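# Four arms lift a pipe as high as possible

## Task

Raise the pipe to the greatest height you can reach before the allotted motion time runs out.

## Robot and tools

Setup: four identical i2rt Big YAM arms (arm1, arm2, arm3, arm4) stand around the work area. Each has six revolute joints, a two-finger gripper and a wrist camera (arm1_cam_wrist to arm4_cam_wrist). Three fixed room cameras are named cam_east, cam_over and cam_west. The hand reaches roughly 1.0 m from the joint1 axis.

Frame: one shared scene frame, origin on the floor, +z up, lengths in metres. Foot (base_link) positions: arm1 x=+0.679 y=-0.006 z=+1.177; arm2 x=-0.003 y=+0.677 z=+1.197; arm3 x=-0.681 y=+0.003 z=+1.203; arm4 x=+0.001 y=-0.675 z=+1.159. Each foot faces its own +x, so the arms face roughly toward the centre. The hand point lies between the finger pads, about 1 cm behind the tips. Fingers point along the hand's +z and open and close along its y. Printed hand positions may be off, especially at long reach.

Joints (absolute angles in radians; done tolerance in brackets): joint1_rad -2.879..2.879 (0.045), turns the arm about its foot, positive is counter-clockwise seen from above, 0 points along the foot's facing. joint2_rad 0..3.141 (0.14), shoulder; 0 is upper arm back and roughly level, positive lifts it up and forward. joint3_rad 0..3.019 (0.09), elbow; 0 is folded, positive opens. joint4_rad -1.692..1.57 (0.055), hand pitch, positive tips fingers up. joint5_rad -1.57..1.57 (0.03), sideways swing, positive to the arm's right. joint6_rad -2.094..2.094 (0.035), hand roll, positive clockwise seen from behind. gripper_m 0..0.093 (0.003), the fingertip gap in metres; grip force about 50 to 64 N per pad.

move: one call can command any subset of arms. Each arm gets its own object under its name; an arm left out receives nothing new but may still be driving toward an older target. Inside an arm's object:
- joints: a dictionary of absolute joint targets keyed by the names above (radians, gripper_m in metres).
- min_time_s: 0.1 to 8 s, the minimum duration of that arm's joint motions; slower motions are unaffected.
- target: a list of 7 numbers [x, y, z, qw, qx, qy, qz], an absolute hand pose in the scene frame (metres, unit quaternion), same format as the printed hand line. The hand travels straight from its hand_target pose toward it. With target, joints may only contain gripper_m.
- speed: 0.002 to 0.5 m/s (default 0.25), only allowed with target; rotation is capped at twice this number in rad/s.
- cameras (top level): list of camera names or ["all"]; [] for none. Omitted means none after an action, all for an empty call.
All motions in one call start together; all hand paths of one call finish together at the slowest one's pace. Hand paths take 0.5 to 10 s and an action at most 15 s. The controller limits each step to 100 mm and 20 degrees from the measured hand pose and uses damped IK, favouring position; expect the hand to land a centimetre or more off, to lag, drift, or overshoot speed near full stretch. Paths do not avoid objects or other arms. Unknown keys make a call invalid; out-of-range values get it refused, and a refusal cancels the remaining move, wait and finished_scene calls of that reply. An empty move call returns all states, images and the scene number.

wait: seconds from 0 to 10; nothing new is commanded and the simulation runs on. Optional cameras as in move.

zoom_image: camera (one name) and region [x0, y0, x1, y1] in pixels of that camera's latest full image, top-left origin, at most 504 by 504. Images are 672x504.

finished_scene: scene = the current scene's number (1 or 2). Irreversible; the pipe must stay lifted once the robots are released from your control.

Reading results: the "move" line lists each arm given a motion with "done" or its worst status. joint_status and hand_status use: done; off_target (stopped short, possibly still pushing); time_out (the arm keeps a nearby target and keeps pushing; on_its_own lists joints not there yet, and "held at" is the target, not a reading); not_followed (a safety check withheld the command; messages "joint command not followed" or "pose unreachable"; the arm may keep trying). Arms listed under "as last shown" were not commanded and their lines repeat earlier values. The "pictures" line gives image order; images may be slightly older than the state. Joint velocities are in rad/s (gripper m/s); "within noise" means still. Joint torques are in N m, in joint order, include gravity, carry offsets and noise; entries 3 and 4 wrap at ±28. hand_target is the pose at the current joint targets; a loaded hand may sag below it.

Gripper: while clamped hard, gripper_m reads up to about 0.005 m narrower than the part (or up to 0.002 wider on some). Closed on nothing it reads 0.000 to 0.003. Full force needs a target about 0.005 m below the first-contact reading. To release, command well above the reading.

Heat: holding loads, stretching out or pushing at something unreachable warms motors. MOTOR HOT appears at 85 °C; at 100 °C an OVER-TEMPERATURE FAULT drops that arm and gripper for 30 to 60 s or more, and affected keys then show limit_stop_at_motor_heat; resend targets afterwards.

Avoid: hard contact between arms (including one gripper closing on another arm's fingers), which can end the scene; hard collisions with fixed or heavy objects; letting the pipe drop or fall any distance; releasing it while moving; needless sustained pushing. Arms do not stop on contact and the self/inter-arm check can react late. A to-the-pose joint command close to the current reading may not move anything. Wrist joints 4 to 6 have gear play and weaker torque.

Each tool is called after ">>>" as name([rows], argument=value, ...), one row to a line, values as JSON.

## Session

>>> move(cameras=["cam_over","cam_east","cam_west"])

Scene clock: 0.00 s.
Joint torques (N m): no reading
Heat: arm1: hottest joint3_rad 41 °C; arm2: hottest joint3_rad 40 °C; arm3: hottest joint3_rad 39 °C; arm4: hottest joint3_rad 42 °C.
Joint velocities: within noise
arm1.joint_positions: joint1_rad=-0.116 joint2_rad=+0.622 joint3_rad=+1.350 joint4_rad=-1.385 joint5_rad=+0.235 joint6_rad=-0.305 gripper_m=+0.09396
arm1.joint_status: not commanded
arm1.hand: x=+0.4583 y=+0.0709 z=+1.6894 quat_wxyz=(-0.207, +0.892, +0.010, -0.401) (m; scene frame)
arm1.hand_target: x=+0.4602 y=+0.0705 z=+1.7020 quat_wxyz=(-0.209, +0.886, +0.008, -0.414) (m; scene frame)
arm1.hand_status: not commanded
arm2.joint_positions: joint1_rad=-0.123 joint2_rad=+0.607 joint3_rad=+1.411 joint4_rad=-1.490 joint5_rad=-0.120 joint6_rad=-0.297 gripper_m=+0.09396
arm2.joint_status: not commanded
arm2.hand: x=-0.0102 y=+0.4761 z=+1.7203 quat_wxyz=(-0.283, -0.559, -0.705, +0.332) (m; scene frame)
arm2.hand_target: x=-0.0101 y=+0.4779 z=+1.7322 quat_wxyz=(-0.289, -0.555, -0.701, +0.343) (m; scene frame)
arm2.hand_status: not commanded
arm3.joint_positions: joint1_rad=+0.022 joint2_rad=+0.649 joint3_rad=+1.330 joint4_rad=-1.197 joint5_rad=-0.094 joint6_rad=+0.121 gripper_m=+0.09396
arm3.joint_status: not commanded
arm3.hand: x=-0.4145 y=+0.0123 z=+1.7386 quat_wxyz=(-0.505, -0.036, -0.859, -0.069) (m; scene frame)
arm3.hand_target: x=-0.4170 y=+0.0123 z=+1.7534 quat_wxyz=(-0.519, -0.035, -0.851, -0.070) (m; scene frame)
arm3.hand_status: not commanded
arm4.joint_positions: joint1_rad=-0.005 joint2_rad=+0.645 joint3_rad=+1.395 joint4_rad=-1.298 joint5_rad=+0.277 joint6_rad=+0.021 gripper_m=+0.09396
arm4.joint_status: not commanded
arm4.hand: x=+0.0611 y=-0.4282 z=+1.7046 quat_wxyz=(-0.430, +0.540, -0.679, -0.249) (m; scene frame)
arm4.hand_target: x=+0.0610 y=-0.4307 z=+1.7168 quat_wxyz=(-0.438, +0.535, -0.675, -0.258) (m; scene frame)
arm4.hand_status: not commanded
pictures: cam_east, cam_over, cam_west

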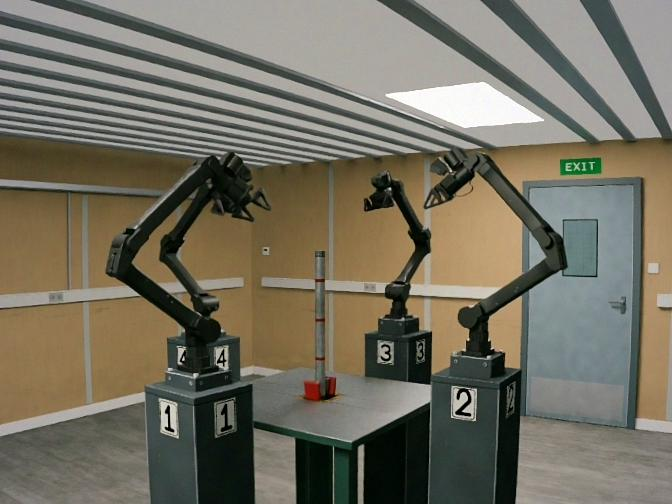

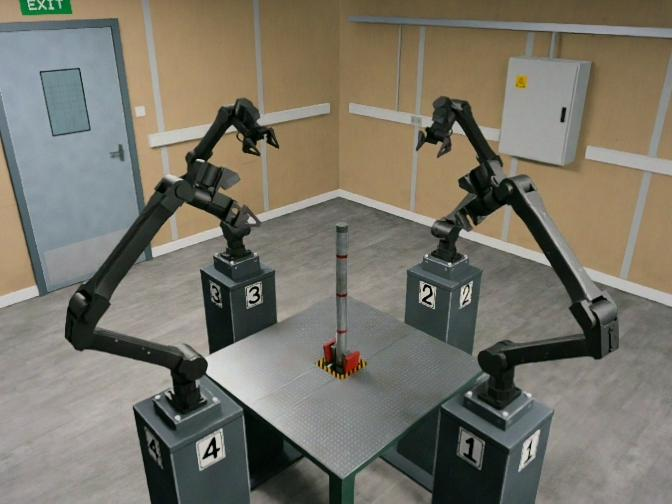

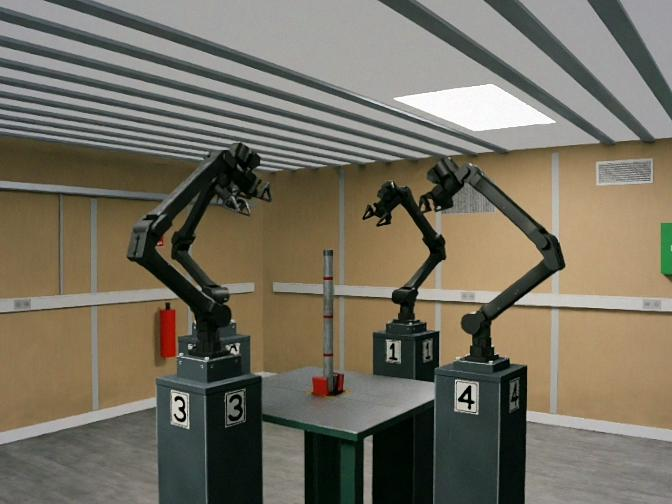

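>>> move(arm1={"target":[0.2,-0.004,1.285,0,0.7071,0,-0.7071],"speed":0.35}, arm3={"target":[-0.2,-0.006,1.19,0.652,0,0.758,0],"speed":0.35}, arm2={"target":[-0.002,0.2,1.395,0.5,0.5,0.5,-0.5],"speed":0.35}, arm4={"target":[0.005,-0.2,1.505,0.5,-0.5,0.5,0.5],"speed":0.35}, cameras=["arm1_cam_wrist","arm2_cam_wrist","arm3_cam_wrist","arm4_cam_wrist"])

>>> move(arm1={"target":[-0.014,-0.008,1.285,0,0.7071,0,-0.7071],"speed":0.25}, arm3={"target":[0.012,-0.010,1.18,0.66,0,0.751,0],"speed":0.25}, arm2={"target":[-0.004,-0.022,1.395,0.5,0.5,0.5,-0.5],"speed":0.25}, arm4={"target":[0.008,0.012,1.51,0.5,-0.5,0.5,0.5],"speed":0.25}, cameras=["arm1_cam_wrist","arm2_cam_wrist","arm3_cam_wrist","arm4_cam_wrist"])

Scene clock: 15.87 s.
Joint torques (N m): arm1=[0.32 -8.23 4.79 3.17 0.23 0.29] | arm2=[0.21 -7.59 5.24 2.95 0.15 0.07] | arm3=[-1.67 -9.17 0.72 3.38 -0.14 -0.12] | arm4=[0.97 -4.89 8.76 3.32 -0.08 -0.08]
Heat: arm1: hottest joint3_rad 42 °C; arm2: hottest joint3_rad 41 °C; arm3: hottest joint3_rad 41 °C; arm4: hottest joint3_rad 43 °C.
move: arm1 off_target; arm2 done; arm3 done; arm4 done
Joint velocities: within noise
arm1.joint_positions: joint1_rad=+0.038 joint2_rad=+1.781 joint3_rad=+0.353 joint4_rad=+1.390 joint5_rad=-0.007 joint6_rad=-0.020 gripper_m=+0.09396
arm1.joint_status: not commanded
arm1.hand: x=+0.2094 y=-0.0007 z=+1.2768 quat_wxyz=(-0.011, +0.720, +0.006, -0.694) (m; scene frame)
arm1.hand_target: x=+0.2000 y=-0.0038 z=+1.2846 quat_wxyz=(-0.002, +0.707, +0.000, -0.707) (m; scene frame)
arm1.hand_status: off_target (0.013 m and 2.5 deg from the pose sent, 0.486 m and 47.7 deg at the start)
arm2.joint_positions: joint1_rad=+0.000 joint2_rad=+1.387 joint3_rad=+0.407 joint4_rad=+0.957 joint5_rad=+0.001 joint6_rad=-0.013 gripper_m=+0.09396
arm2.joint_status: not commanded
arm2.hand: x=-0.0046 y=+0.1989 z=+1.3938 quat_wxyz=(-0.494, -0.501, -0.505, +0.499) (m; scene frame)
arm2.hand_target: x=-0.0010 y=+0.1995 z=+1.3950 quat_wxyz=(-0.501, -0.499, -0.501, +0.499) (m; scene frame)
arm2.hand_status: done (0.003 m and 0.9 deg from the pose sent, 0.427 m and 40.1 deg at the start)
arm3.joint_positions: joint1_rad=+0.022 joint2_rad=+2.181 joint3_rad=+0.453 joint4_rad=+1.542 joint5_rad=-0.025 joint6_rad=+0.005 gripper_m=+0.09396
arm3.joint_status: not commanded
arm3.hand: x=-0.2019 y=-0.0004 z=+1.1881 quat_wxyz=(-0.644, -0.001, -0.765, -0.008) (m; scene frame)
arm3.hand_target: x=-0.1997 y=-0.0061 z=+1.1897 quat_wxyz=(-0.651, +0.000, -0.759, -0.001) (m; scene frame)
arm3.hand_status: done (0.006 m and 1.6 deg from the pose sent, 0.589 m and 22.4 deg at the start; a joint's target at an end of its range on 16 of 90 steps)
arm4.joint_positions: joint1_rad=+0.020 joint2_rad=+0.975 joint3_rad=+0.616 joint4_rad=+0.348 joint5_rad=-0.002 joint6_rad=+0.012 gripper_m=+0.09396
arm4.joint_status: not commanded
arm4.hand: x=+0.0130 y=-0.2012 z=+1.5011 quat_wxyz=(-0.499, +0.496, -0.513, -0.492) (m; scene frame)
arm4.hand_target: x=+0.0062 y=-0.1997 z=+1.5051 quat_wxyz=(-0.501, +0.497, -0.502, -0.499) (m; scene frame)
arm4.hand_status: done (0.009 m and 1.8 deg from the pose sent, 0.308 m and 36.7 deg at the start)
pictures: arm1_cam_wrist, arm2_cam_wrist, arm3_cam_wrist, arm4_cam_wrist

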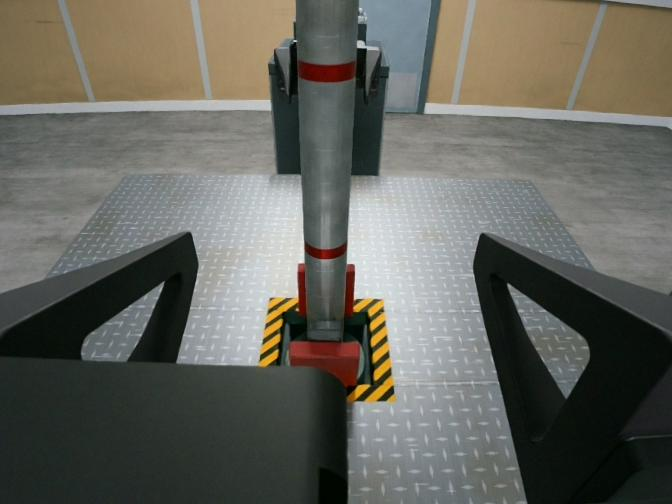

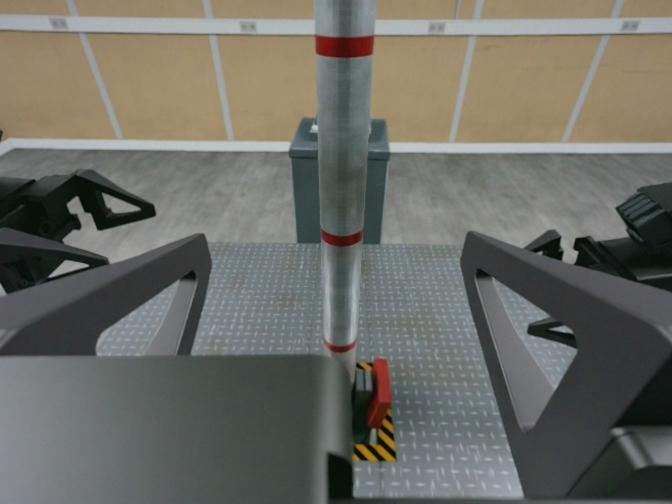

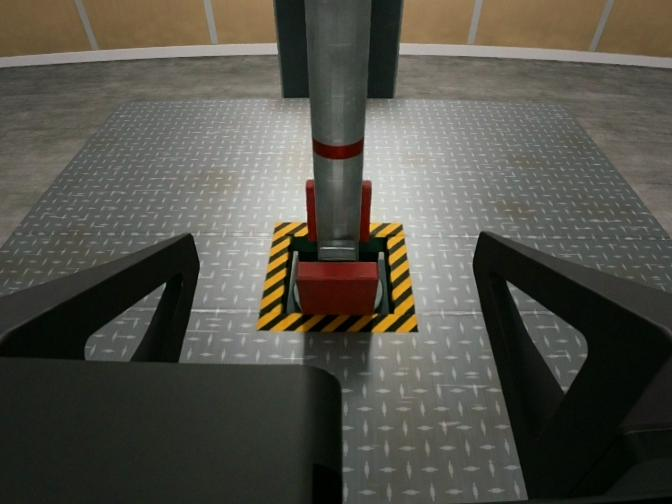

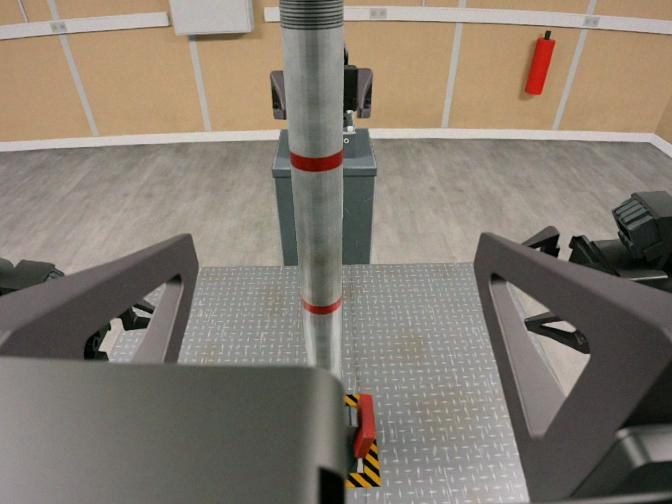

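Scene clock: 17.70 s.
Joint torques (N m): arm1=[0.21 -15.03 9.36 1.63 0.21 0.28] | arm2=[-0.44 -15.33 9.96 1.68 -0.04 0.06] | arm3=[-1.38 -14.1 5.49 1.58 0.01 -0.12] | arm4=[0.91 -12.86 12.21 2.1 -0.08 -0.11]
Heat: arm1: hottest joint3_rad 42 °C; arm2: hottest joint3_rad 42 °C; arm3: hottest joint3_rad 41 °C; arm4: hottest joint3_rad 43 °C.
move: arm1 off_target; arm2 off_target; arm3 off_target; arm4 off_target
Joint velocities: within noise
arm1.joint_positions: joint1_rad=+0.049 joint2_rad=+2.023 joint3_rad=+0.949 joint4_rad=+1.055 joint5_rad=+0.001 joint6_rad=-0.018 gripper_m=+0.09396
arm1.joint_status: not commanded
arm1.hand: x=+0.0005 y=-0.0036 z=+1.2790 quat_wxyz=(-0.009, +0.713, +0.006, -0.701) (m; scene frame)
arm1.hand_target: x=-0.0132 y=-0.0082 z=+1.2854 quat_wxyz=(+0.000, +0.707, +0.001, -0.707) (m; scene frame)
arm1.hand_status: off_target (0.016 m and 1.6 deg from the pose sent, 0.224 m and 2.5 deg at the start)
arm2.joint_positions: joint1_rad=+0.000 joint2_rad=+1.847 joint3_rad=+0.971 joint4_rad=+0.827 joint5_rad=+0.001 joint6_rad=-0.013 gripper_m=+0.09396
arm2.joint_status: not commanded
arm2.hand: x=-0.0044 y=-0.0038 z=+1.3744 quat_wxyz=(-0.488, -0.508, -0.512, +0.492) (m; scene frame)
arm2.hand_target: x=-0.0040 y=-0.0201 z=+1.3952 quat_wxyz=(-0.500, -0.500, -0.500, +0.500) (m; scene frame)
arm2.hand_status: off_target (0.027 m and 2.3 deg from the pose sent, 0.221 m and 0.9 deg at the start)
arm3.joint_positions: joint1_rad=+0.022 joint2_rad=+2.291 joint3_rad=+1.026 joint4_rad=+1.120 joint5_rad=-0.025 joint6_rad=+0.005 gripper_m=+0.09396
arm3.joint_status: not commanded
arm3.hand: x=+0.0029 y=-0.0036 z=+1.1823 quat_wxyz=(-0.659, -0.001, -0.752, -0.008) (m; scene frame)
arm3.hand_target: x=+0.0116 y=-0.0100 z=+1.1803 quat_wxyz=(-0.660, +0.000, -0.751, +0.000) (m; scene frame)
arm3.hand_status: off_target (0.011 m and 0.9 deg from the pose sent, 0.214 m and 2.7 deg at the start)
arm4.joint_positions: joint1_rad=+0.020 joint2_rad=+1.549 joint3_rad=+1.082 joint4_rad=+0.432 joint5_rad=-0.010 joint6_rad=+0.012 gripper_m=+0.09396
arm4.joint_status: not commanded
arm4.hand: x=+0.0168 y=-0.0020 z=+1.4847 quat_wxyz=(-0.491, +0.503, -0.517, -0.488) (m; scene frame)
arm4.hand_target: x=+0.0081 y=+0.0099 z=+1.5096 quat_wxyz=(-0.500, +0.500, -0.500, -0.500) (m; scene frame)
arm4.hand_status: off_target (0.030 m and 2.6 deg from the pose sent, 0.213 m and 1.8 deg at the start)
pictures: arm1_cam_wrist, arm2_cam_wrist, arm3_cam_wrist, arm4_cam_wrist

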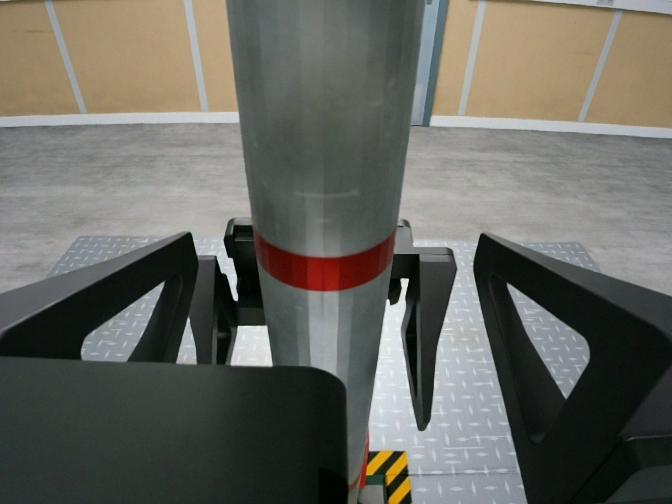

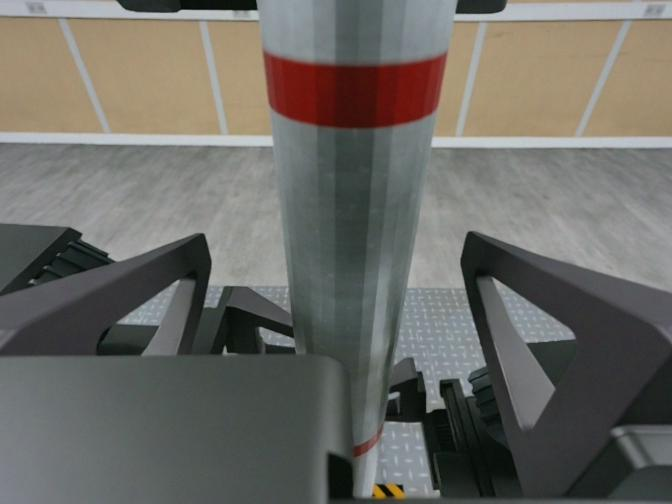

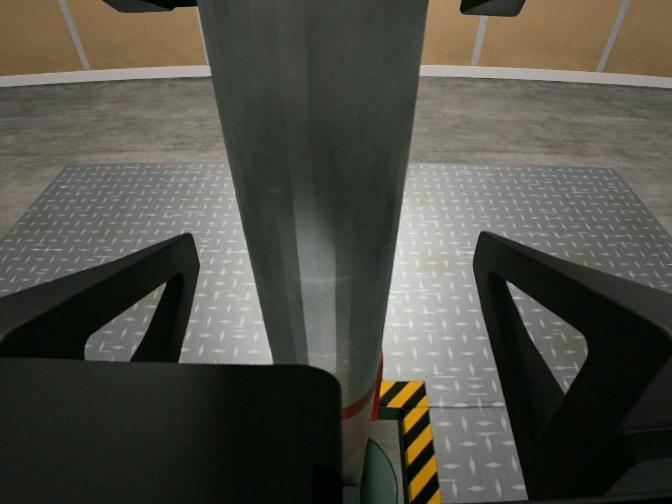

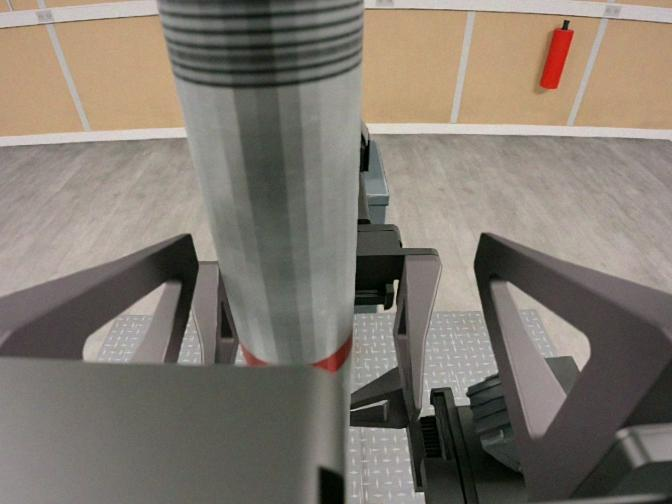

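>>> move(arm1={"joints":{"gripper_m":0.01}}, arm3={"joints":{"gripper_m":0.01}}, arm2={"joints":{"gripper_m":0.01}}, arm4={"joints":{"gripper_m":0.01,"joint1_rad":0.045}})

>>> move(arm1={"joints":{"joint2_rad":1.23,"joint3_rad":1.70,"joint4_rad":0.12},"min_time_s":2.4}, arm2={"joints":{"joint2_rad":1.255,"joint3_rad":1.89,"joint4_rad":-0.045},"min_time_s":2.4}, arm3={"joints":{"joint2_rad":1.26,"joint3_rad":1.435,"joint4_rad":0.41},"min_time_s":2.4}, arm4={"joints":{"joint2_rad":1.425,"joint3_rad":2.49,"joint4_rad":-0.475},"min_time_s":2.4}, cameras=["cam_over","cam_east"])

Scene clock: 29.60 s.
Joint torques (N m): arm1=[0.32 -15.03 9.35 1.65 0.28 0.27] | arm2=[0.03 -15.33 9.91 1.69 -0.28 0.07] | arm3=[-1.32 -14.1 5.46 1.61 0.13 -0.11] | arm4=[0.56 -13.04 12.19 2.1 0.16 -0.11]
Heat: arm1: hottest joint3_rad 43 °C; arm2: hottest joint3_rad 46 °C; arm3: hottest joint3_rad 41 °C; arm4: hottest joint3_rad 44 °C.
move: arm1 off_target; arm2 off_target; arm3 off_target; arm4 off_target
Joint velocities: within noise
arm1.joint_positions: joint1_rad=+0.049 joint2_rad=+2.023 joint3_rad=+0.950 joint4_rad=+1.055 joint5_rad=-0.001 joint6_rad=-0.010 gripper_m=+0.04169
arm1.joint_status: gripper_m off_target (ended at +0.04172, target +0.01000)
arm1.hand: x=+0.0004 y=-0.0038 z=+1.2789 quat_wxyz=(-0.006, +0.713, +0.004, -0.701) (m; scene frame)
arm1.hand_target: x=-0.0132 y=-0.0082 z=+1.2854 quat_wxyz=(+0.002, +0.707, -0.001, -0.707) (m; scene frame)
arm1.hand_status: not commanded
arm2.joint_positions: joint1_rad=-0.005 joint2_rad=+1.847 joint3_rad=+0.972 joint4_rad=+0.825 joint5_rad=+0.014 joint6_rad=-0.008 gripper_m=+0.04281
arm2.joint_status: gripper_m off_target (ended at +0.04284, target +0.01000)
arm2.hand: x=-0.0099 y=-0.0040 z=+1.3741 quat_wxyz=(-0.484, -0.513, -0.507, +0.495) (m; scene frame)
arm2.hand_target: x=-0.0049 y=-0.0201 z=+1.3949 quat_wxyz=(-0.499, -0.503, -0.498, +0.500) (m; scene frame)
arm2.hand_status: not commanded
arm3.joint_positions: joint1_rad=+0.022 joint2_rad=+2.291 joint3_rad=+1.027 joint4_rad=+1.120 joint5_rad=-0.036 joint6_rad=+0.003 gripper_m=+0.04086
arm3.joint_status: gripper_m off_target (ended at +0.04089, target +0.01000)
arm3.hand: x=+0.0030 y=-0.0017 z=+1.1824 quat_wxyz=(-0.659, +0.003, -0.752, -0.011) (m; scene frame)
arm3.hand_target: x=+0.0116 y=-0.0088 z=+1.1804 quat_wxyz=(-0.660, +0.003, -0.751, -0.002) (m; scene frame)
arm3.hand_status: not commanded
arm4.joint_positions: joint1_rad=+0.037 joint2_rad=+1.549 joint3_rad=+1.083 joint4_rad=+0.432 joint5_rad=-0.022 joint6_rad=+0.010 gripper_m=+0.04090
arm4.joint_status: gripper_m off_target (ended at +0.04093, target +0.01000); the others done
arm4.hand: x=+0.0034 y=-0.0016 z=+1.4849 quat_wxyz=(-0.484, +0.511, -0.509, -0.495) (m; scene frame)
arm4.hand_target: x=-0.0015 y=+0.0100 z=+1.5098 quat_wxyz=(-0.496, +0.505, -0.495, -0.504) (m; scene frame)
arm4.hand_status: not commanded
pictures: none

Scene clock: 34.80 s.
Joint torques (N m): arm1=[0.21 -29.22 20.57 5.97 0.22 0.25] | arm2=[0.03 -32.97 16.59 5.44 -0.2 0.06] | arm3=[-1.32 -28.63 16.29 7.99 -0.01 -0.1] | arm4=[0.62 -26.87 16.13 7.84 0.15 -0.02]
Heat: arm1: hottest joint3_rad 49 °C; arm2: hottest joint3_rad 54 °C; arm3: hottest joint3_rad 45 °C; arm4: hottest joint3_rad 50 °C.
move: arm1 time_out; arm2 time_out; arm3 time_out; arm4 time_out
Joint velocities: within noise
arm1.joint_positions: joint1_rad=+0.049 joint2_rad=+1.431 joint3_rad=+1.388 joint4_rad=+0.032 joint5_rad=+0.007 joint6_rad=-0.009 gripper_m=+0.04169
arm1.joint_status: joint2_rad time_out (moved -0.592 of -0.793); joint3_rad time_out (moved +0.438 of +0.750); joint4_rad time_out (moved -1.023 of -0.935)
arm1.on_its_own: joint2_rad reads +1.431 and still pushes toward +1.230 since a time_out; joint3_rad reads +1.388 and still pushes toward +1.500 since a time_out (your +1.700 is given up); joint4_rad reads +0.032 and still pushes toward +0.120 since a time_out
arm1.hand: x=+0.0135 y=-0.0041 z=+1.6733 quat_wxyz=(-0.008, +0.711, +0.001, -0.703) (m; scene frame)
arm1.hand_target: x=+0.1226 y=-0.0090 z=+1.8835 quat_wxyz=(+0.001, +0.557, -0.003, -0.830) (m; scene frame)
arm1.hand_status: not commanded
arm2.joint_positions: joint1_rad=-0.005 joint2_rad=+1.474 joint3_rad=+1.595 joint4_rad=-0.129 joint5_rad=+0.012 joint6_rad=-0.008 gripper_m=+0.04281
arm2.joint_status: joint2_rad time_out (moved -0.373 of -0.592); joint3_rad time_out (moved +0.624 of +0.918); joint4_rad time_out (moved -0.954 of -0.870)
arm2.on_its_own: joint2_rad reads +1.474 and still pushes toward +1.255 since a time_out; joint3_rad reads +1.595 and still pushes toward +1.708 since a time_out (your +1.890 is given up); joint4_rad reads -0.129 and still pushes toward -0.045 since a time_out
arm2.hand: x=-0.0112 y=+0.0025 z=+1.7616 quat_wxyz=(-0.495, -0.503, -0.496, +0.506) (m; scene frame)
arm2.hand_target: x=-0.0075 y=+0.1448 z=+1.9791 quat_wxyz=(-0.592, -0.389, -0.382, +0.593) (m; scene frame)
arm2.hand_status: not commanded
arm3.joint_positions: joint1_rad=+0.022 joint2_rad=+1.491 joint3_rad=+1.213 joint4_rad=+0.280 joint5_rad=-0.030 joint6_rad=+0.002 gripper_m=+0.04086
arm3.joint_status: joint2_rad time_out (moved -0.800 of -1.031); joint3_rad time_out (moved +0.186 of +0.408); joint4_rad time_out (moved -0.841 of -0.710)
arm3.on_its_own: joint2_rad reads +1.491 and still pushes toward +1.260 since a time_out; joint3_rad reads +1.213 and still pushes toward +1.326 since a time_out (your +1.435 is given up); joint4_rad reads +0.280 and still pushes toward +0.410 since a time_out
arm3.hand: x=-0.0112 y=-0.0048 z=+1.6204 quat_wxyz=(-0.712, +0.003, -0.702, -0.007) (m; scene frame)
arm3.hand_target: x=-0.1164 y=-0.0095 z=+1.8600 quat_wxyz=(-0.856, +0.006, -0.516, +0.006) (m; scene frame)
arm3.hand_status: not commanded
arm4.joint_positions: joint1_rad=+0.037 joint2_rad=+1.583 joint3_rad=+2.179 joint4_rad=-0.600 joint5_rad=-0.019 joint6_rad=+0.004 gripper_m=+0.04106
arm4.joint_status: joint2_rad time_out (moved +0.033 of -0.124); joint3_rad time_out (moved +1.096 of +1.407); joint4_rad time_out (moved -1.032 of -0.907)
arm4.on_its_own: joint2_rad reads +1.583 and still pushes toward +1.425 since a time_out; joint3_rad reads +2.179 and still pushes toward +2.293 since a time_out (your +2.490 is given up); joint4_rad reads -0.600 and still pushes toward -0.475 since a time_out
arm4.hand: x=+0.0034 y=-0.0112 z=+1.8762 quat_wxyz=(-0.494, +0.504, -0.501, -0.501) (m; scene frame)
arm4.hand_target: x=-0.0017 y=-0.1581 z=+2.0564 quat_wxyz=(-0.583, +0.400, -0.391, -0.590) (m; scene frame)
arm4.hand_status: not commanded
pictures: cam_east, cam_over
led back after a hold (arm1 arm): the arm was led back toward your command in small steps, so it may still be short of it.
led back after a hold (arm3 arm): the arm was led back toward your command in small steps, so it may still be short of it.
joint command not followed: on one or more control steps a check withheld the commanded joint targets of the arm1 arm, and it was not sent them on those steps.
cause: the commanded joint targets, or the way to them, would bring a part of the robot too close to another arm (this arm's fingers and the arm3 arm's wrist (the part past joint 5), along the way the arms are being sent, or toward where that arm still pushes).
joint command not followed: on one or more control steps a check withheld the commanded joint targets of the arm3 arm, and it was not sent them on those steps.
cause: the commanded joint targets, or the way to them, would bring a part of the robot too close to another arm (this arm's fingers and the arm1 arm's wrist (the part past joint 5), at the place that arm is still heading or pushing toward).

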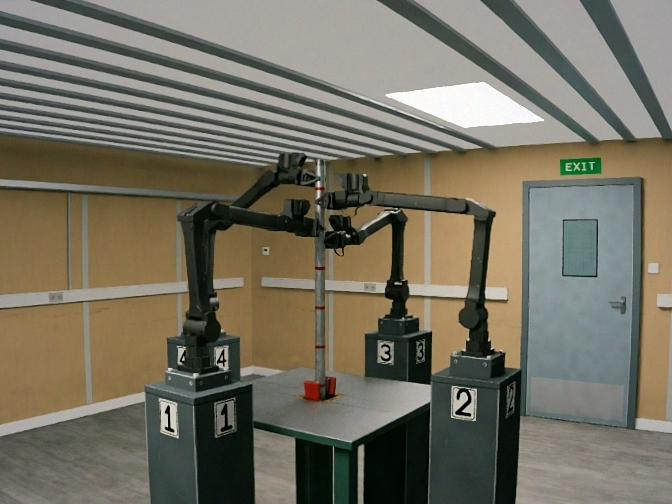

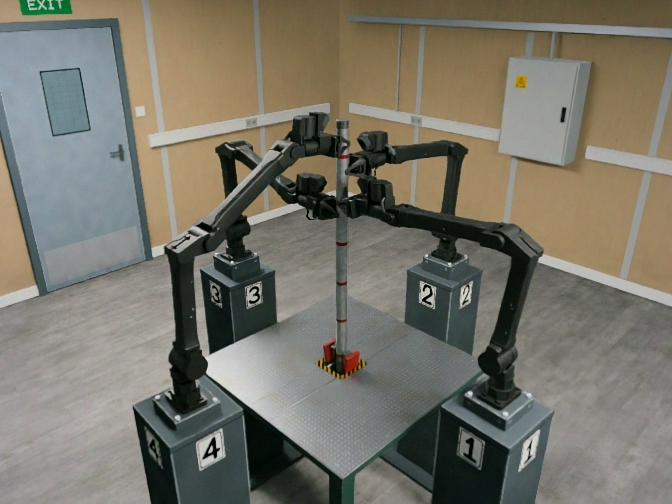

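>>> move(arm3={"target":[0.012,-0.010,1.18,0.66,0,0.751,0],"speed":0.35,"joints":{"gripper_m":0.093}}, arm1={"joints":{"joint2_rad":1.431,"joint3_rad":1.388,"joint4_rad":0.05}}, arm2={"joints":{"joint2_rad":1.474,"joint3_rad":1.595,"joint4_rad":-0.11}}, arm4={"joints":{"joint2_rad":1.583,"joint3_rad":2.179,"joint4_rad":-0.58}})

>>> move(arm1={"target":[-0.014,-0.008,1.285,0,0.7071,0,-0.7071],"speed":0.35,"joints":{"gripper_m":0.093}}, arm2={"target":[-0.004,-0.022,1.395,0.5,0.5,0.5,-0.5],"speed":0.35,"joints":{"gripper_m":0.093}}, arm4={"target":[0.004,0.010,1.51,0.5,-0.5,0.5,0.5],"speed":0.35,"joints":{"gripper_m":0.093}}, cameras=["arm3_cam_wrist","arm4_cam_wrist","arm1_cam_wrist","arm2_cam_wrist"])

Scene clock: 47.87 s.
Joint torques (N m): arm1=[0.21 -13.92 11.64 3.54 0.22 0.25] | arm2=[-0.03 -14.86 8.91 3.11 -0.19 0.06] | arm3=[-1.32 -14.8 5.3 3.32 0.02 -0.09] | arm4=[0.56 -14.8 9.17 3.21 0.15 -0.02]
Heat: arm1: hottest joint3_rad 54 °C; arm2: hottest joint3_rad 57 °C; arm3: hottest joint3_rad 48 °C; arm4: hottest joint3_rad 55 °C.
move: arm1 done; arm2 done; arm3 off_target; arm4 done
Joint velocities: within noise
arm1.joint_positions: joint1_rad=+0.049 joint2_rad=+1.441 joint3_rad=+1.380 joint4_rad=+0.020 joint5_rad=+0.005 joint6_rad=-0.009 gripper_m=+0.04169
arm1.joint_status: all done
arm1.hand: x=+0.0101 y=-0.0043 z=+1.6590 quat_wxyz=(-0.008, +0.721, +0.001, -0.693) (m; scene frame)
arm1.hand_target: x=+0.0135 y=-0.0089 z=+1.6783 quat_wxyz=(+0.000, +0.704, -0.003, -0.710) (m; scene frame)
arm1.hand_status: not commanded
arm2.joint_positions: joint1_rad=-0.005 joint2_rad=+1.483 joint3_rad=+1.592 joint4_rad=-0.135 joint5_rad=+0.011 joint6_rad=-0.008 gripper_m=+0.04281
arm2.joint_status: all done
arm2.hand: x=-0.0109 y=-0.0014 z=+1.7520 quat_wxyz=(-0.491, -0.507, -0.502, +0.501) (m; scene frame)
arm2.hand_target: x=-0.0063 y=+0.0028 z=+1.7669 quat_wxyz=(-0.506, -0.497, -0.492, +0.506) (m; scene frame)
arm2.hand_status: not commanded
arm3.joint_positions: joint1_rad=+0.022 joint2_rad=+2.301 joint3_rad=+1.027 joint4_rad=+1.085 joint5_rad=-0.021 joint6_rad=+0.002 gripper_m=+0.09292
arm3.joint_status: all done
arm3.hand: x=+0.0001 y=-0.0043 z=+1.1672 quat_wxyz=(-0.642, -0.002, -0.766, -0.005) (m; scene frame)
arm3.hand_target: x=+0.0112 y=-0.0107 z=+1.1808 quat_wxyz=(-0.661, -0.002, -0.751, +0.002) (m; scene frame)
arm3.hand_status: off_target (0.018 m and 2.8 deg from the pose sent, 0.441 m and 8.2 deg at the start; pose on its path clipped on 10 of 87 steps)
arm4.joint_positions: joint1_rad=+0.037 joint2_rad=+1.589 joint3_rad=+2.165 joint4_rad=-0.599 joint5_rad=-0.021 joint6_rad=+0.004 gripper_m=+0.04106
arm4.joint_status: all done
arm4.hand: x=+0.0033 y=-0.0048 z=+1.8649 quat_wxyz=(-0.489, +0.509, -0.505, -0.496) (m; scene frame)
arm4.hand_target: x=-0.0016 y=-0.0113 z=+1.8819 quat_wxyz=(-0.498, +0.501, -0.493, -0.507) (m; scene frame)
arm4.hand_status: not commanded
pictures: none

Scene clock: 49.93 s.
Joint torques (N m): arm1=[0.21 -16.97 7.64 3.12 0.05 0.21] | arm2=[-0.09 -17.38 6.57 2.95 -0.19 0.02] | arm3=[-1.32 -14.8 5.27 3.32 0.02 -0.09] | arm4=[0.26 -14.62 8.84 3.37 0.15 -0.03]
Heat: arm1: hottest joint3_rad 53 °C; arm2: hottest joint3_rad 56 °C; arm3: hottest joint3_rad 48 °C; arm4: hottest joint3_rad 55 °C.
move: arm1 off_target; arm2 off_target; arm4 off_target
Joint velocities: within noise
arm1.joint_positions: joint1_rad=+0.049 joint2_rad=+2.043 joint3_rad=+0.971 joint4_rad=+1.023 joint5_rad=+0.005 joint6_rad=-0.009 gripper_m=+0.09288
arm1.joint_status: all done
arm1.hand: x=-0.0061 y=-0.0027 z=+1.2670 quat_wxyz=(-0.008, +0.724, +0.001, -0.690) (m; scene frame)
arm1.hand_target: x=-0.0135 y=-0.0080 z=+1.2852 quat_wxyz=(+0.000, +0.707, +0.000, -0.707) (m; scene frame)
arm1.hand_status: off_target (0.020 m and 2.9 deg from the pose sent, 0.375 m and 2.5 deg at the start)
arm2.joint_positions: joint1_rad=-0.005 joint2_rad=+1.867 joint3_rad=+1.027 joint4_rad=+0.793 joint5_rad=+0.006 joint6_rad=-0.007 gripper_m=+0.09293
arm2.joint_status: all done
arm2.hand: x=-0.0087 y=-0.0212 z=+1.3810 quat_wxyz=(-0.488, -0.511, -0.507, +0.494) (m; scene frame)
arm2.hand_target: x=-0.0041 y=-0.0219 z=+1.3949 quat_wxyz=(-0.500, -0.501, -0.500, +0.500) (m; scene frame)
arm2.hand_status: off_target (0.015 m and 2.2 deg from the pose sent, 0.358 m and 1.3 deg at the start)
arm3: as last shown
arm4.joint_positions: joint1_rad=+0.037 joint2_rad=+1.565 joint3_rad=+1.131 joint4_rad=+0.405 joint5_rad=-0.005 joint6_rad=+0.004 gripper_m=+0.09293
arm4.joint_status: all done
arm4.hand: x=+0.0064 y=+0.0099 z=+1.4964 quat_wxyz=(-0.491, +0.507, -0.511, -0.491) (m; scene frame)
arm4.hand_target: x=+0.0045 y=+0.0098 z=+1.5102 quat_wxyz=(-0.501, +0.499, -0.501, -0.499) (m; scene frame)
arm4.hand_status: off_target (0.014 m and 2.0 deg from the pose sent, 0.355 m and 1.8 deg at the start)
pictures: arm1_cam_wrist, arm2_cam_wrist, arm3_cam_wrist, arm4_cam_wrist

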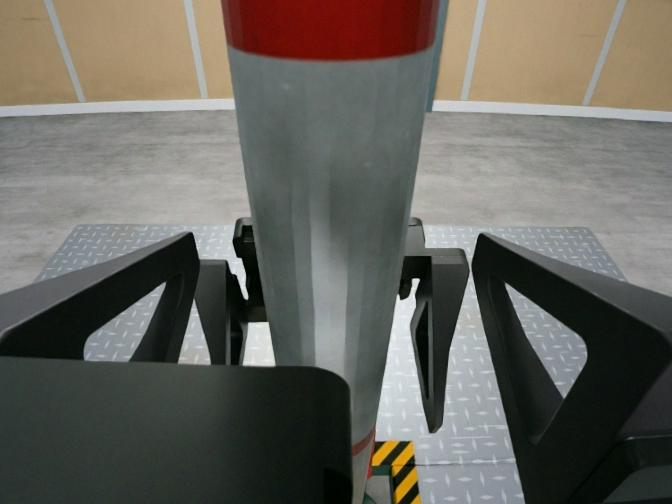

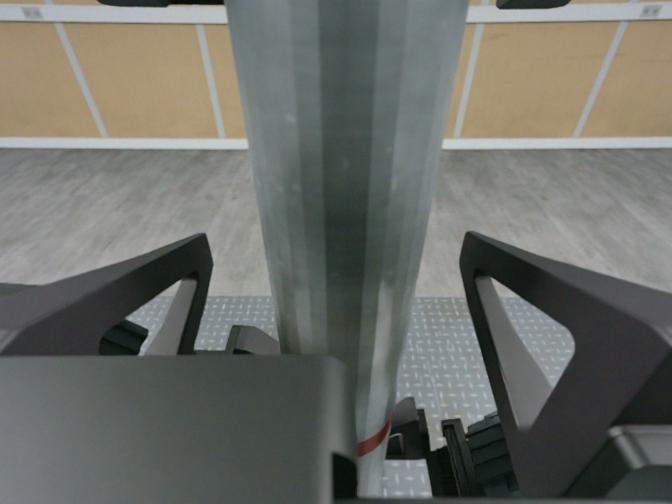

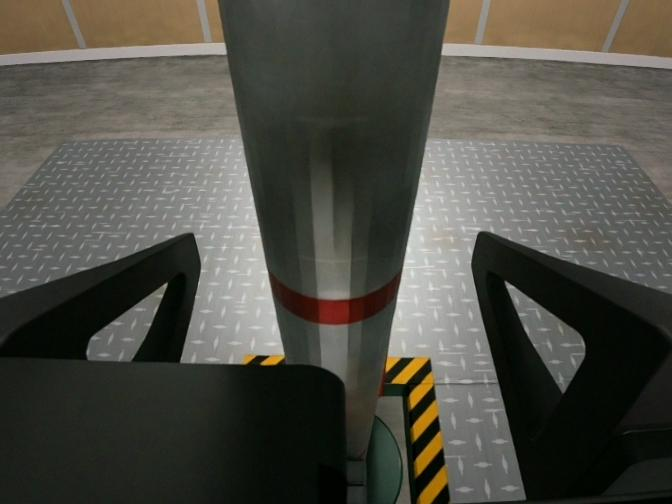

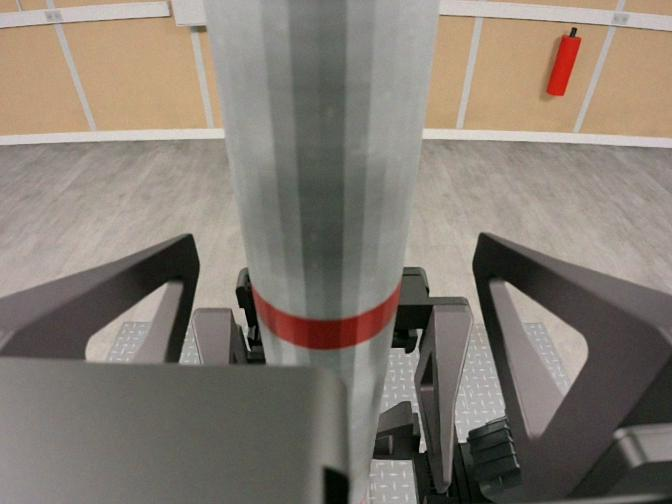

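>>> move(arm1={"joints":{"gripper_m":0.01}}, arm3={"joints":{"gripper_m":0.01}}, arm2={"joints":{"gripper_m":0.01}}, arm4={"joints":{"gripper_m":0.01}})

>>> move(arm1={"joints":{"joint2_rad":1.23,"joint3_rad":1.6,"joint4_rad":0.21},"min_time_s":2.2}, arm2={"joints":{"joint2_rad":1.24,"joint3_rad":1.83,"joint4_rad":0.0},"min_time_s":2.2}, arm3={"joints":{"joint2_rad":1.30,"joint3_rad":1.365,"joint4_rad":0.53},"min_time_s":2.2}, arm4={"joints":{"joint2_rad":1.40,"joint3_rad":2.35,"joint4_rad":-0.37},"min_time_s":2.2}, cameras=["cam_over","cam_east"])

Scene clock: 57.20 s.
Joint torques (N m): arm1=[0.21 -16.97 7.58 3.11 0.21 0.2] | arm2=[0.03 -17.26 6.57 2.96 -0.24 0.02] | arm3=[-1.32 -14.97 5.27 3.3 0.02 -0.09] | arm4=[0.21 -14.8 8.9 3.34 0.17 -0.04]
Heat: arm1: hottest joint3_rad 53 °C; arm2: hottest joint3_rad 55 °C; arm3: hottest joint3_rad 47 °C; arm4: hottest joint3_rad 53 °C.
move: arm1 off_target; arm2 off_target; arm3 off_target; arm4 off_target
Joint velocities: within noise
arm1.joint_positions: joint1_rad=+0.049 joint2_rad=+2.043 joint3_rad=+0.971 joint4_rad=+1.023 joint5_rad=-0.002 joint6_rad=-0.007 gripper_m=+0.04204
arm1.joint_status: gripper_m off_target (ended at +0.04207, target +0.01000)
arm1.hand: x=-0.0062 y=-0.0040 z=+1.2670 quat_wxyz=(-0.004, +0.724, +0.004, -0.690) (m; scene frame)
arm1.hand_target: x=-0.0135 y=-0.0086 z=+1.2851 quat_wxyz=(+0.002, +0.707, +0.001, -0.707) (m; scene frame)
arm1.hand_status: not commanded
arm2.joint_positions: joint1_rad=-0.005 joint2_rad=+1.867 joint3_rad=+1.027 joint4_rad=+0.793 joint5_rad=+0.007 joint6_rad=-0.010 gripper_m=+0.04233
arm2.joint_status: gripper_m off_target (ended at +0.04236, target +0.01000)
arm2.hand: x=-0.0090 y=-0.0212 z=+1.3810 quat_wxyz=(-0.486, -0.510, -0.508, +0.495) (m; scene frame)
arm2.hand_target: x=-0.0040 y=-0.0219 z=+1.3949 quat_wxyz=(-0.499, -0.500, -0.500, +0.500) (m; scene frame)
arm2.hand_status: not commanded
arm3.joint_positions: joint1_rad=+0.022 joint2_rad=+2.301 joint3_rad=+1.027 joint4_rad=+1.087 joint5_rad=-0.021 joint6_rad=+0.002 gripper_m=+0.04072
arm3.joint_status: gripper_m off_target (ended at +0.04076, target +0.01000)
arm3.hand: x=+0.0002 y=-0.0043 z=+1.1676 quat_wxyz=(-0.643, -0.002, -0.766, -0.005) (m; scene frame)
arm3.hand_target: x=+0.0112 y=-0.0107 z=+1.1811 quat_wxyz=(-0.661, -0.002, -0.750, +0.002) (m; scene frame)
arm3.hand_status: not commanded
arm4.joint_positions: joint1_rad=+0.037 joint2_rad=+1.565 joint3_rad=+1.131 joint4_rad=+0.405 joint5_rad=-0.010 joint6_rad=+0.004 gripper_m=+0.04112
arm4.joint_status: gripper_m off_target (ended at +0.04114, target +0.01000)
arm4.hand: x=+0.0056 y=+0.0099 z=+1.4964 quat_wxyz=(-0.490, +0.508, -0.509, -0.492) (m; scene frame)
arm4.hand_target: x=+0.0038 y=+0.0098 z=+1.5100 quat_wxyz=(-0.500, +0.500, -0.500, -0.500) (m; scene frame)
arm4.hand_status: not commanded
pictures: none

Scene clock: 62.00 s.
Joint torques (N m): arm1=[0.15 -32.09 20.46 6.23 0.21 0.21] | arm2=[0.03 -38.53 16.66 5.35 -0.21 0.02] | arm3=[-1.38 -32.5 15.97 8.32 0.01 -0.09] | arm4=[0.26 -32.73 16.18 5.68 0.14 -0.05]
Heat: arm1: hottest joint3_rad 59 °C; arm2: hottest joint3_rad 62 °C; arm3: hottest joint3_rad 51 °C; arm4: hottest joint3_rad 57 °C.
move: arm1 time_out; arm2 time_out; arm3 time_out; arm4 time_out
Joint velocities: within noise
arm1.joint_positions: joint1_rad=+0.049 joint2_rad=+1.462 joint3_rad=+1.308 joint4_rad=+0.115 joint5_rad=+0.002 joint6_rad=-0.007 gripper_m=+0.04204
arm1.joint_status: joint2_rad time_out (moved -0.581 of -0.813); joint3_rad time_out (moved +0.337 of +0.629); joint4_rad time_out (moved -0.908 of -0.813)
arm1.on_its_own: joint2_rad reads +1.462 and still pushes toward +1.230 since a time_out; joint3_rad reads +1.308 and still pushes toward +1.421 since a time_out (your +1.600 is given up); joint4_rad reads +0.115 and still pushes toward +0.210 since a time_out
arm1.hand: x=+0.0058 y=-0.0047 z=+1.6237 quat_wxyz=(-0.006, +0.720, +0.002, -0.694) (m; scene frame)
arm1.hand_target: x=+0.1167 y=-0.0097 z=+1.8563 quat_wxyz=(+0.001, +0.553, +0.000, -0.833) (m; scene frame)
arm1.hand_status: not commanded
arm2.joint_positions: joint1_rad=-0.005 joint2_rad=+1.515 joint3_rad=+1.567 joint4_rad=-0.081 joint5_rad=+0.007 joint6_rad=-0.008 gripper_m=+0.04227
arm2.joint_status: joint2_rad time_out (moved -0.351 of -0.627); joint3_rad time_out (moved +0.540 of +0.803); joint4_rad time_out (moved -0.874 of -0.793)
arm2.on_its_own: joint2_rad reads +1.515 and still pushes toward +1.240 since a time_out; joint3_rad reads +1.567 and still pushes toward +1.680 since a time_out (your +1.830 is given up); joint4_rad reads -0.081 and still pushes toward +0.000 since a time_out
arm2.hand: x=-0.0103 y=-0.0156 z=+1.7286 quat_wxyz=(-0.491, -0.507, -0.503, +0.499) (m; scene frame)
arm2.hand_target: x=-0.0067 y=+0.1516 z=+1.9809 quat_wxyz=(-0.598, -0.377, -0.375, +0.599) (m; scene frame)
arm2.hand_status: not commanded
arm3.joint_positions: joint1_rad=+0.022 joint2_rad=+1.578 joint3_rad=+1.111 joint4_rad=+0.392 joint5_rad=-0.025 joint6_rad=+0.002 gripper_m=+0.04072
arm3.joint_status: joint2_rad time_out (moved -0.723 of -1.001); joint3_rad time_out (moved +0.084 of +0.338); joint4_rad time_out (moved -0.695 of -0.557)
arm3.on_its_own: joint2_rad reads +1.578 and still pushes toward +1.300 since a time_out; joint3_rad reads +1.111 and still pushes toward +1.226 since a time_out (your +1.365 is given up); joint4_rad reads +0.392 and still pushes toward +0.530 since a time_out
arm3.hand: x=-0.0041 y=-0.0052 z=+1.5299 quat_wxyz=(-0.685, +0.000, -0.729, -0.006) (m; scene frame)
arm3.hand_target: x=-0.0982 y=-0.0104 z=+1.8041 quat_wxyz=(-0.851, +0.004, -0.525, +0.006) (m; scene frame)
arm3.hand_status: not commanded
arm4.joint_positions: joint1_rad=+0.037 joint2_rad=+1.621 joint3_rad=+2.162 joint4_rad=-0.445 joint5_rad=-0.005 joint6_rad=+0.006 gripper_m=+0.03870
arm4.joint_status: joint2_rad time_out (moved +0.055 of -0.165); joint3_rad time_out (moved +1.030 of +1.219); joint4_rad time_out (moved -0.850 of -0.775)
arm4.on_its_own: joint2_rad reads +1.621 and still pushes toward +1.400 since a time_out; joint3_rad reads +2.162 and still pushes toward +2.274 since a time_out; joint4_rad reads -0.445 and still pushes toward -0.370 since a time_out
arm4.hand: x=+0.0061 y=+0.0131 z=+1.8803 quat_wxyz=(-0.522, +0.475, -0.479, -0.522) (m; scene frame)
arm4.hand_target: x=+0.0029 y=-0.1815 z=+2.0838 quat_wxyz=(-0.609, +0.361, -0.361, -0.607) (m; scene frame)
arm4.hand_status: not commanded
pictures: cam_east, cam_over

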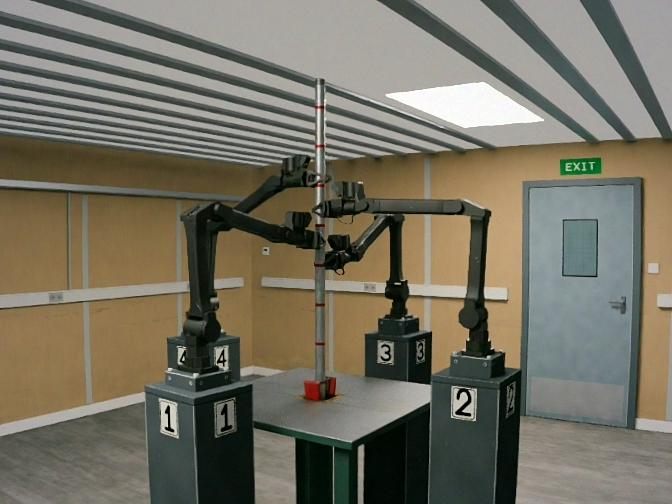

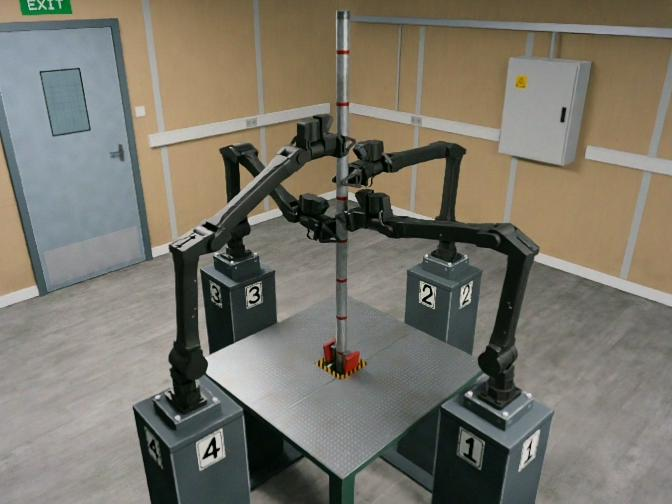

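>>> move(arm3={"target":[0.010,-0.010,1.33,0.69,0,0.724,0],"speed":0.35,"joints":{"gripper_m":0.093}}, arm1={"target":[-0.010,-0.008,1.435,0,0.7071,0,-0.7071],"speed":0.35,"joints":{"gripper_m":0.093}}, arm2={"target":[-0.004,-0.014,1.545,0.5,0.5,0.5,-0.5],"speed":0.35,"joints":{"gripper_m":0.093}}, arm4={"target":[0.004,0.0,1.655,0.5,-0.5,0.5,0.5],"speed":0.35,"joints":{"gripper_m":0.093}}, cameras=["arm4_cam_wrist","cam_east"])

>>> move(arm1={"joints":{"gripper_m":0.0}}, arm3={"joints":{"gripper_m":0.0}}, arm2={"joints":{"gripper_m":0.0}}, arm4={"joints":{"gripper_m":0.0}})

Scene clock: 76.87 s.
Joint torques (N m): arm1=[0.15 -15.09 9.35 3.1 0.16 0.2] | arm2=[0.03 -15.68 8.21 2.99 -0.03 0.02] | arm3=[-1.2 -14.15 7.65 3.28 -0.11 -0.07] | arm4=[0.21 -13.51 9.48 3.32 0.03 -0.06]
Heat: arm1: hottest joint3_rad 65 °C; arm2: hottest joint3_rad 65 °C; arm3: hottest joint3_rad 57 °C; arm4: hottest joint3_rad 61 °C.
move: arm1 off_target; arm2 off_target; arm3 off_target; arm4 done
Joint velocities: within noise
arm1.joint_positions: joint1_rad=+0.049 joint2_rad=+1.716 joint3_rad=+1.031 joint4_rad=+0.653 joint5_rad=-0.004 joint6_rad=-0.007 gripper_m=+0.09289
arm1.joint_status: all done
arm1.hand: x=-0.0084 y=-0.0049 z=+1.4240 quat_wxyz=(-0.004, +0.718, +0.004, -0.696) (m; scene frame)
arm1.hand_target: x=-0.0099 y=-0.0089 z=+1.4358 quat_wxyz=(+0.002, +0.706, +0.002, -0.708) (m; scene frame)
arm1.hand_status: off_target (0.012 m and 1.8 deg from the pose sent, 0.189 m and 2.3 deg at the start; pose on its path clipped on 10 of 70 steps)
arm2.joint_positions: joint1_rad=-0.005 joint2_rad=+1.611 joint3_rad=+1.156 joint4_rad=+0.409 joint5_rad=+0.000 joint6_rad=-0.007 gripper_m=+0.09293
arm2.joint_status: all done
arm2.hand: x=-0.0082 y=-0.0154 z=+1.5312 quat_wxyz=(-0.489, -0.509, -0.508, +0.493) (m; scene frame)
arm2.hand_target: x=-0.0036 y=-0.0139 z=+1.5453 quat_wxyz=(-0.501, -0.499, -0.500, +0.499) (m; scene frame)
arm2.hand_status: off_target (0.015 m and 2.0 deg from the pose sent, 0.184 m and 1.3 deg at the start; pose on its path clipped on 15 of 70 steps)
arm3.joint_positions: joint1_rad=+0.022 joint2_rad=+1.978 joint3_rad=+0.949 joint4_rad=+0.904 joint5_rad=-0.016 joint6_rad=+0.002 gripper_m=+0.09292
arm3.joint_status: all done
arm3.hand: x=-0.0045 y=-0.0057 z=+1.3051 quat_wxyz=(-0.667, -0.003, -0.745, -0.003) (m; scene frame)
arm3.hand_target: x=+0.0085 y=-0.0109 z=+1.3310 quat_wxyz=(-0.691, -0.002, -0.723, +0.002) (m; scene frame)
arm3.hand_status: off_target (0.029 m and 3.7 deg from the pose sent, 0.200 m and 1.1 deg at the start; pose on its path clipped on 11 of 70 steps)
arm4.joint_positions: joint1_rad=+0.037 joint2_rad=+1.445 joint3_rad=+1.398 joint4_rad=+0.026 joint5_rad=-0.004 joint6_rad=+0.007 gripper_m=+0.09293
arm4.joint_status: all done
arm4.hand: x=+0.0065 y=-0.0001 z=+1.6463 quat_wxyz=(-0.493, +0.504, -0.510, -0.493) (m; scene frame)
arm4.hand_target: x=+0.0043 y=-0.0003 z=+1.6552 quat_wxyz=(-0.500, +0.499, -0.501, -0.500) (m; scene frame)
arm4.hand_status: done (0.009 m and 1.6 deg from the pose sent, 0.226 m and 5.1 deg at the start; pose on its path clipped on 19 of 70 steps)
pictures: arm4_cam_wrist, cam_east
led back after a hold (arm4 arm): the arm was led back toward your command in small steps, so it may still be short of it.
pose unreachable (arm4 arm): on one or more control steps of this call this arm could not follow its commanded pose, so it was not sent that pose on those steps. It may still have moved: this result reports where it is.
cause: moving toward the commanded pose would bring a part of the arm too close to another arm (this arm's fingers and the arm2 arm's wrist (the part past joint 5), along the way the arms are being sent, or toward where that arm still pushes).

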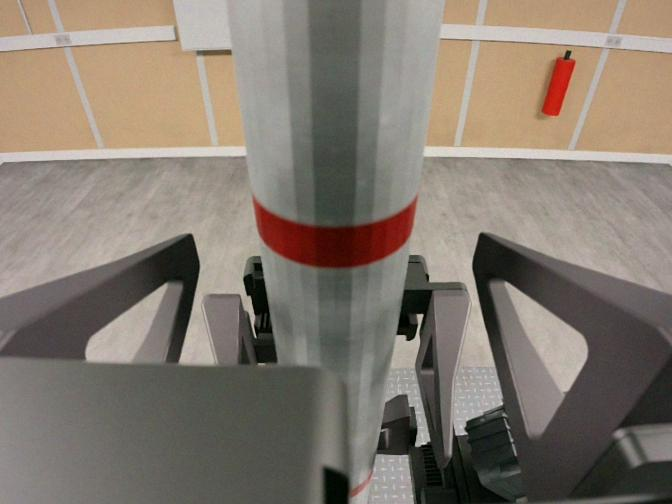

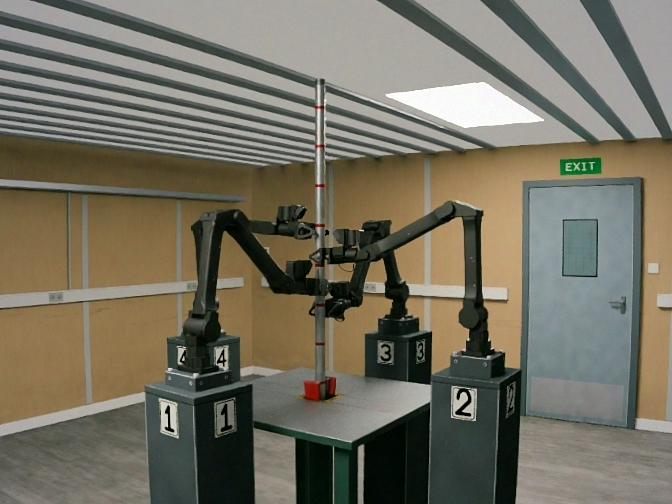

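Scene clock: 77.60 s.
Joint torques (N m): arm1=[0.15 -15.21 9.35 3.1 0.16 0.2] | arm2=[0.03 -15.91 8.23 2.97 -0.19 0.02] | arm3=[-1.26 -14.21 7.62 3.25 0.11 -0.07] | arm4=[0.26 -13.57 9.51 3.32 0.04 -0.05]
Heat: arm1: hottest joint3_rad 65 °C; arm2: hottest joint3_rad 65 °C; arm3: hottest joint3_rad 57 °C; arm4: hottest joint3_rad 61 °C.
move: arm1 off_target; arm2 off_target; arm3 off_target; arm4 off_target
Joint velocities: within noise
arm1.joint_positions: joint1_rad=+0.049 joint2_rad=+1.716 joint3_rad=+1.031 joint4_rad=+0.653 joint5_rad=-0.002 joint6_rad=-0.007 gripper_m=+0.04210
arm1.joint_status: gripper_m off_target (ended at +0.04213, target +0.00000)
arm1.hand: x=-0.0084 y=-0.0047 z=+1.4240 quat_wxyz=(-0.004, +0.718, +0.004, -0.696) (m; scene frame)
arm1.hand_target: x=-0.0099 y=-0.0086 z=+1.4358 quat_wxyz=(+0.001, +0.706, +0.001, -0.708) (m; scene frame)
arm1.hand_status: not commanded
arm2.joint_positions: joint1_rad=-0.005 joint2_rad=+1.611 joint3_rad=+1.156 joint4_rad=+0.409 joint5_rad=+0.006 joint6_rad=-0.010 gripper_m=+0.04283
arm2.joint_status: gripper_m off_target (ended at +0.04286, target +0.00000)
arm2.hand: x=-0.0093 y=-0.0154 z=+1.5312 quat_wxyz=(-0.487, -0.510, -0.508, +0.495) (m; scene frame)
arm2.hand_target: x=-0.0039 y=-0.0139 z=+1.5452 quat_wxyz=(-0.500, -0.499, -0.500, +0.500) (m; scene frame)
arm2.hand_status: not commanded
arm3.joint_positions: joint1_rad=+0.022 joint2_rad=+1.978 joint3_rad=+0.949 joint4_rad=+0.904 joint5_rad=-0.027 joint6_rad=+0.002 gripper_m=+0.04059
arm3.joint_status: gripper_m off_target (ended at +0.04062, target +0.00000)
arm3.hand: x=-0.0046 y=-0.0038 z=+1.3051 quat_wxyz=(-0.667, +0.001, -0.745, -0.007) (m; scene frame)
arm3.hand_target: x=+0.0085 y=-0.0100 z=+1.3308 quat_wxyz=(-0.691, +0.000, -0.723, +0.000) (m; scene frame)
arm3.hand_status: not commanded
arm4.joint_positions: joint1_rad=+0.037 joint2_rad=+1.445 joint3_rad=+1.398 joint4_rad=+0.026 joint5_rad=-0.005 joint6_rad=+0.007 gripper_m=+0.04112
arm4.joint_status: gripper_m off_target (ended at +0.04115, target +0.00000)
arm4.hand: x=+0.0062 y=-0.0001 z=+1.6463 quat_wxyz=(-0.492, +0.504, -0.509, -0.494) (m; scene frame)
arm4.hand_target: x=+0.0040 y=-0.0003 z=+1.6552 quat_wxyz=(-0.500, +0.500, -0.500, -0.500) (m; scene frame)
arm4.hand_status: not commanded
pictures: none


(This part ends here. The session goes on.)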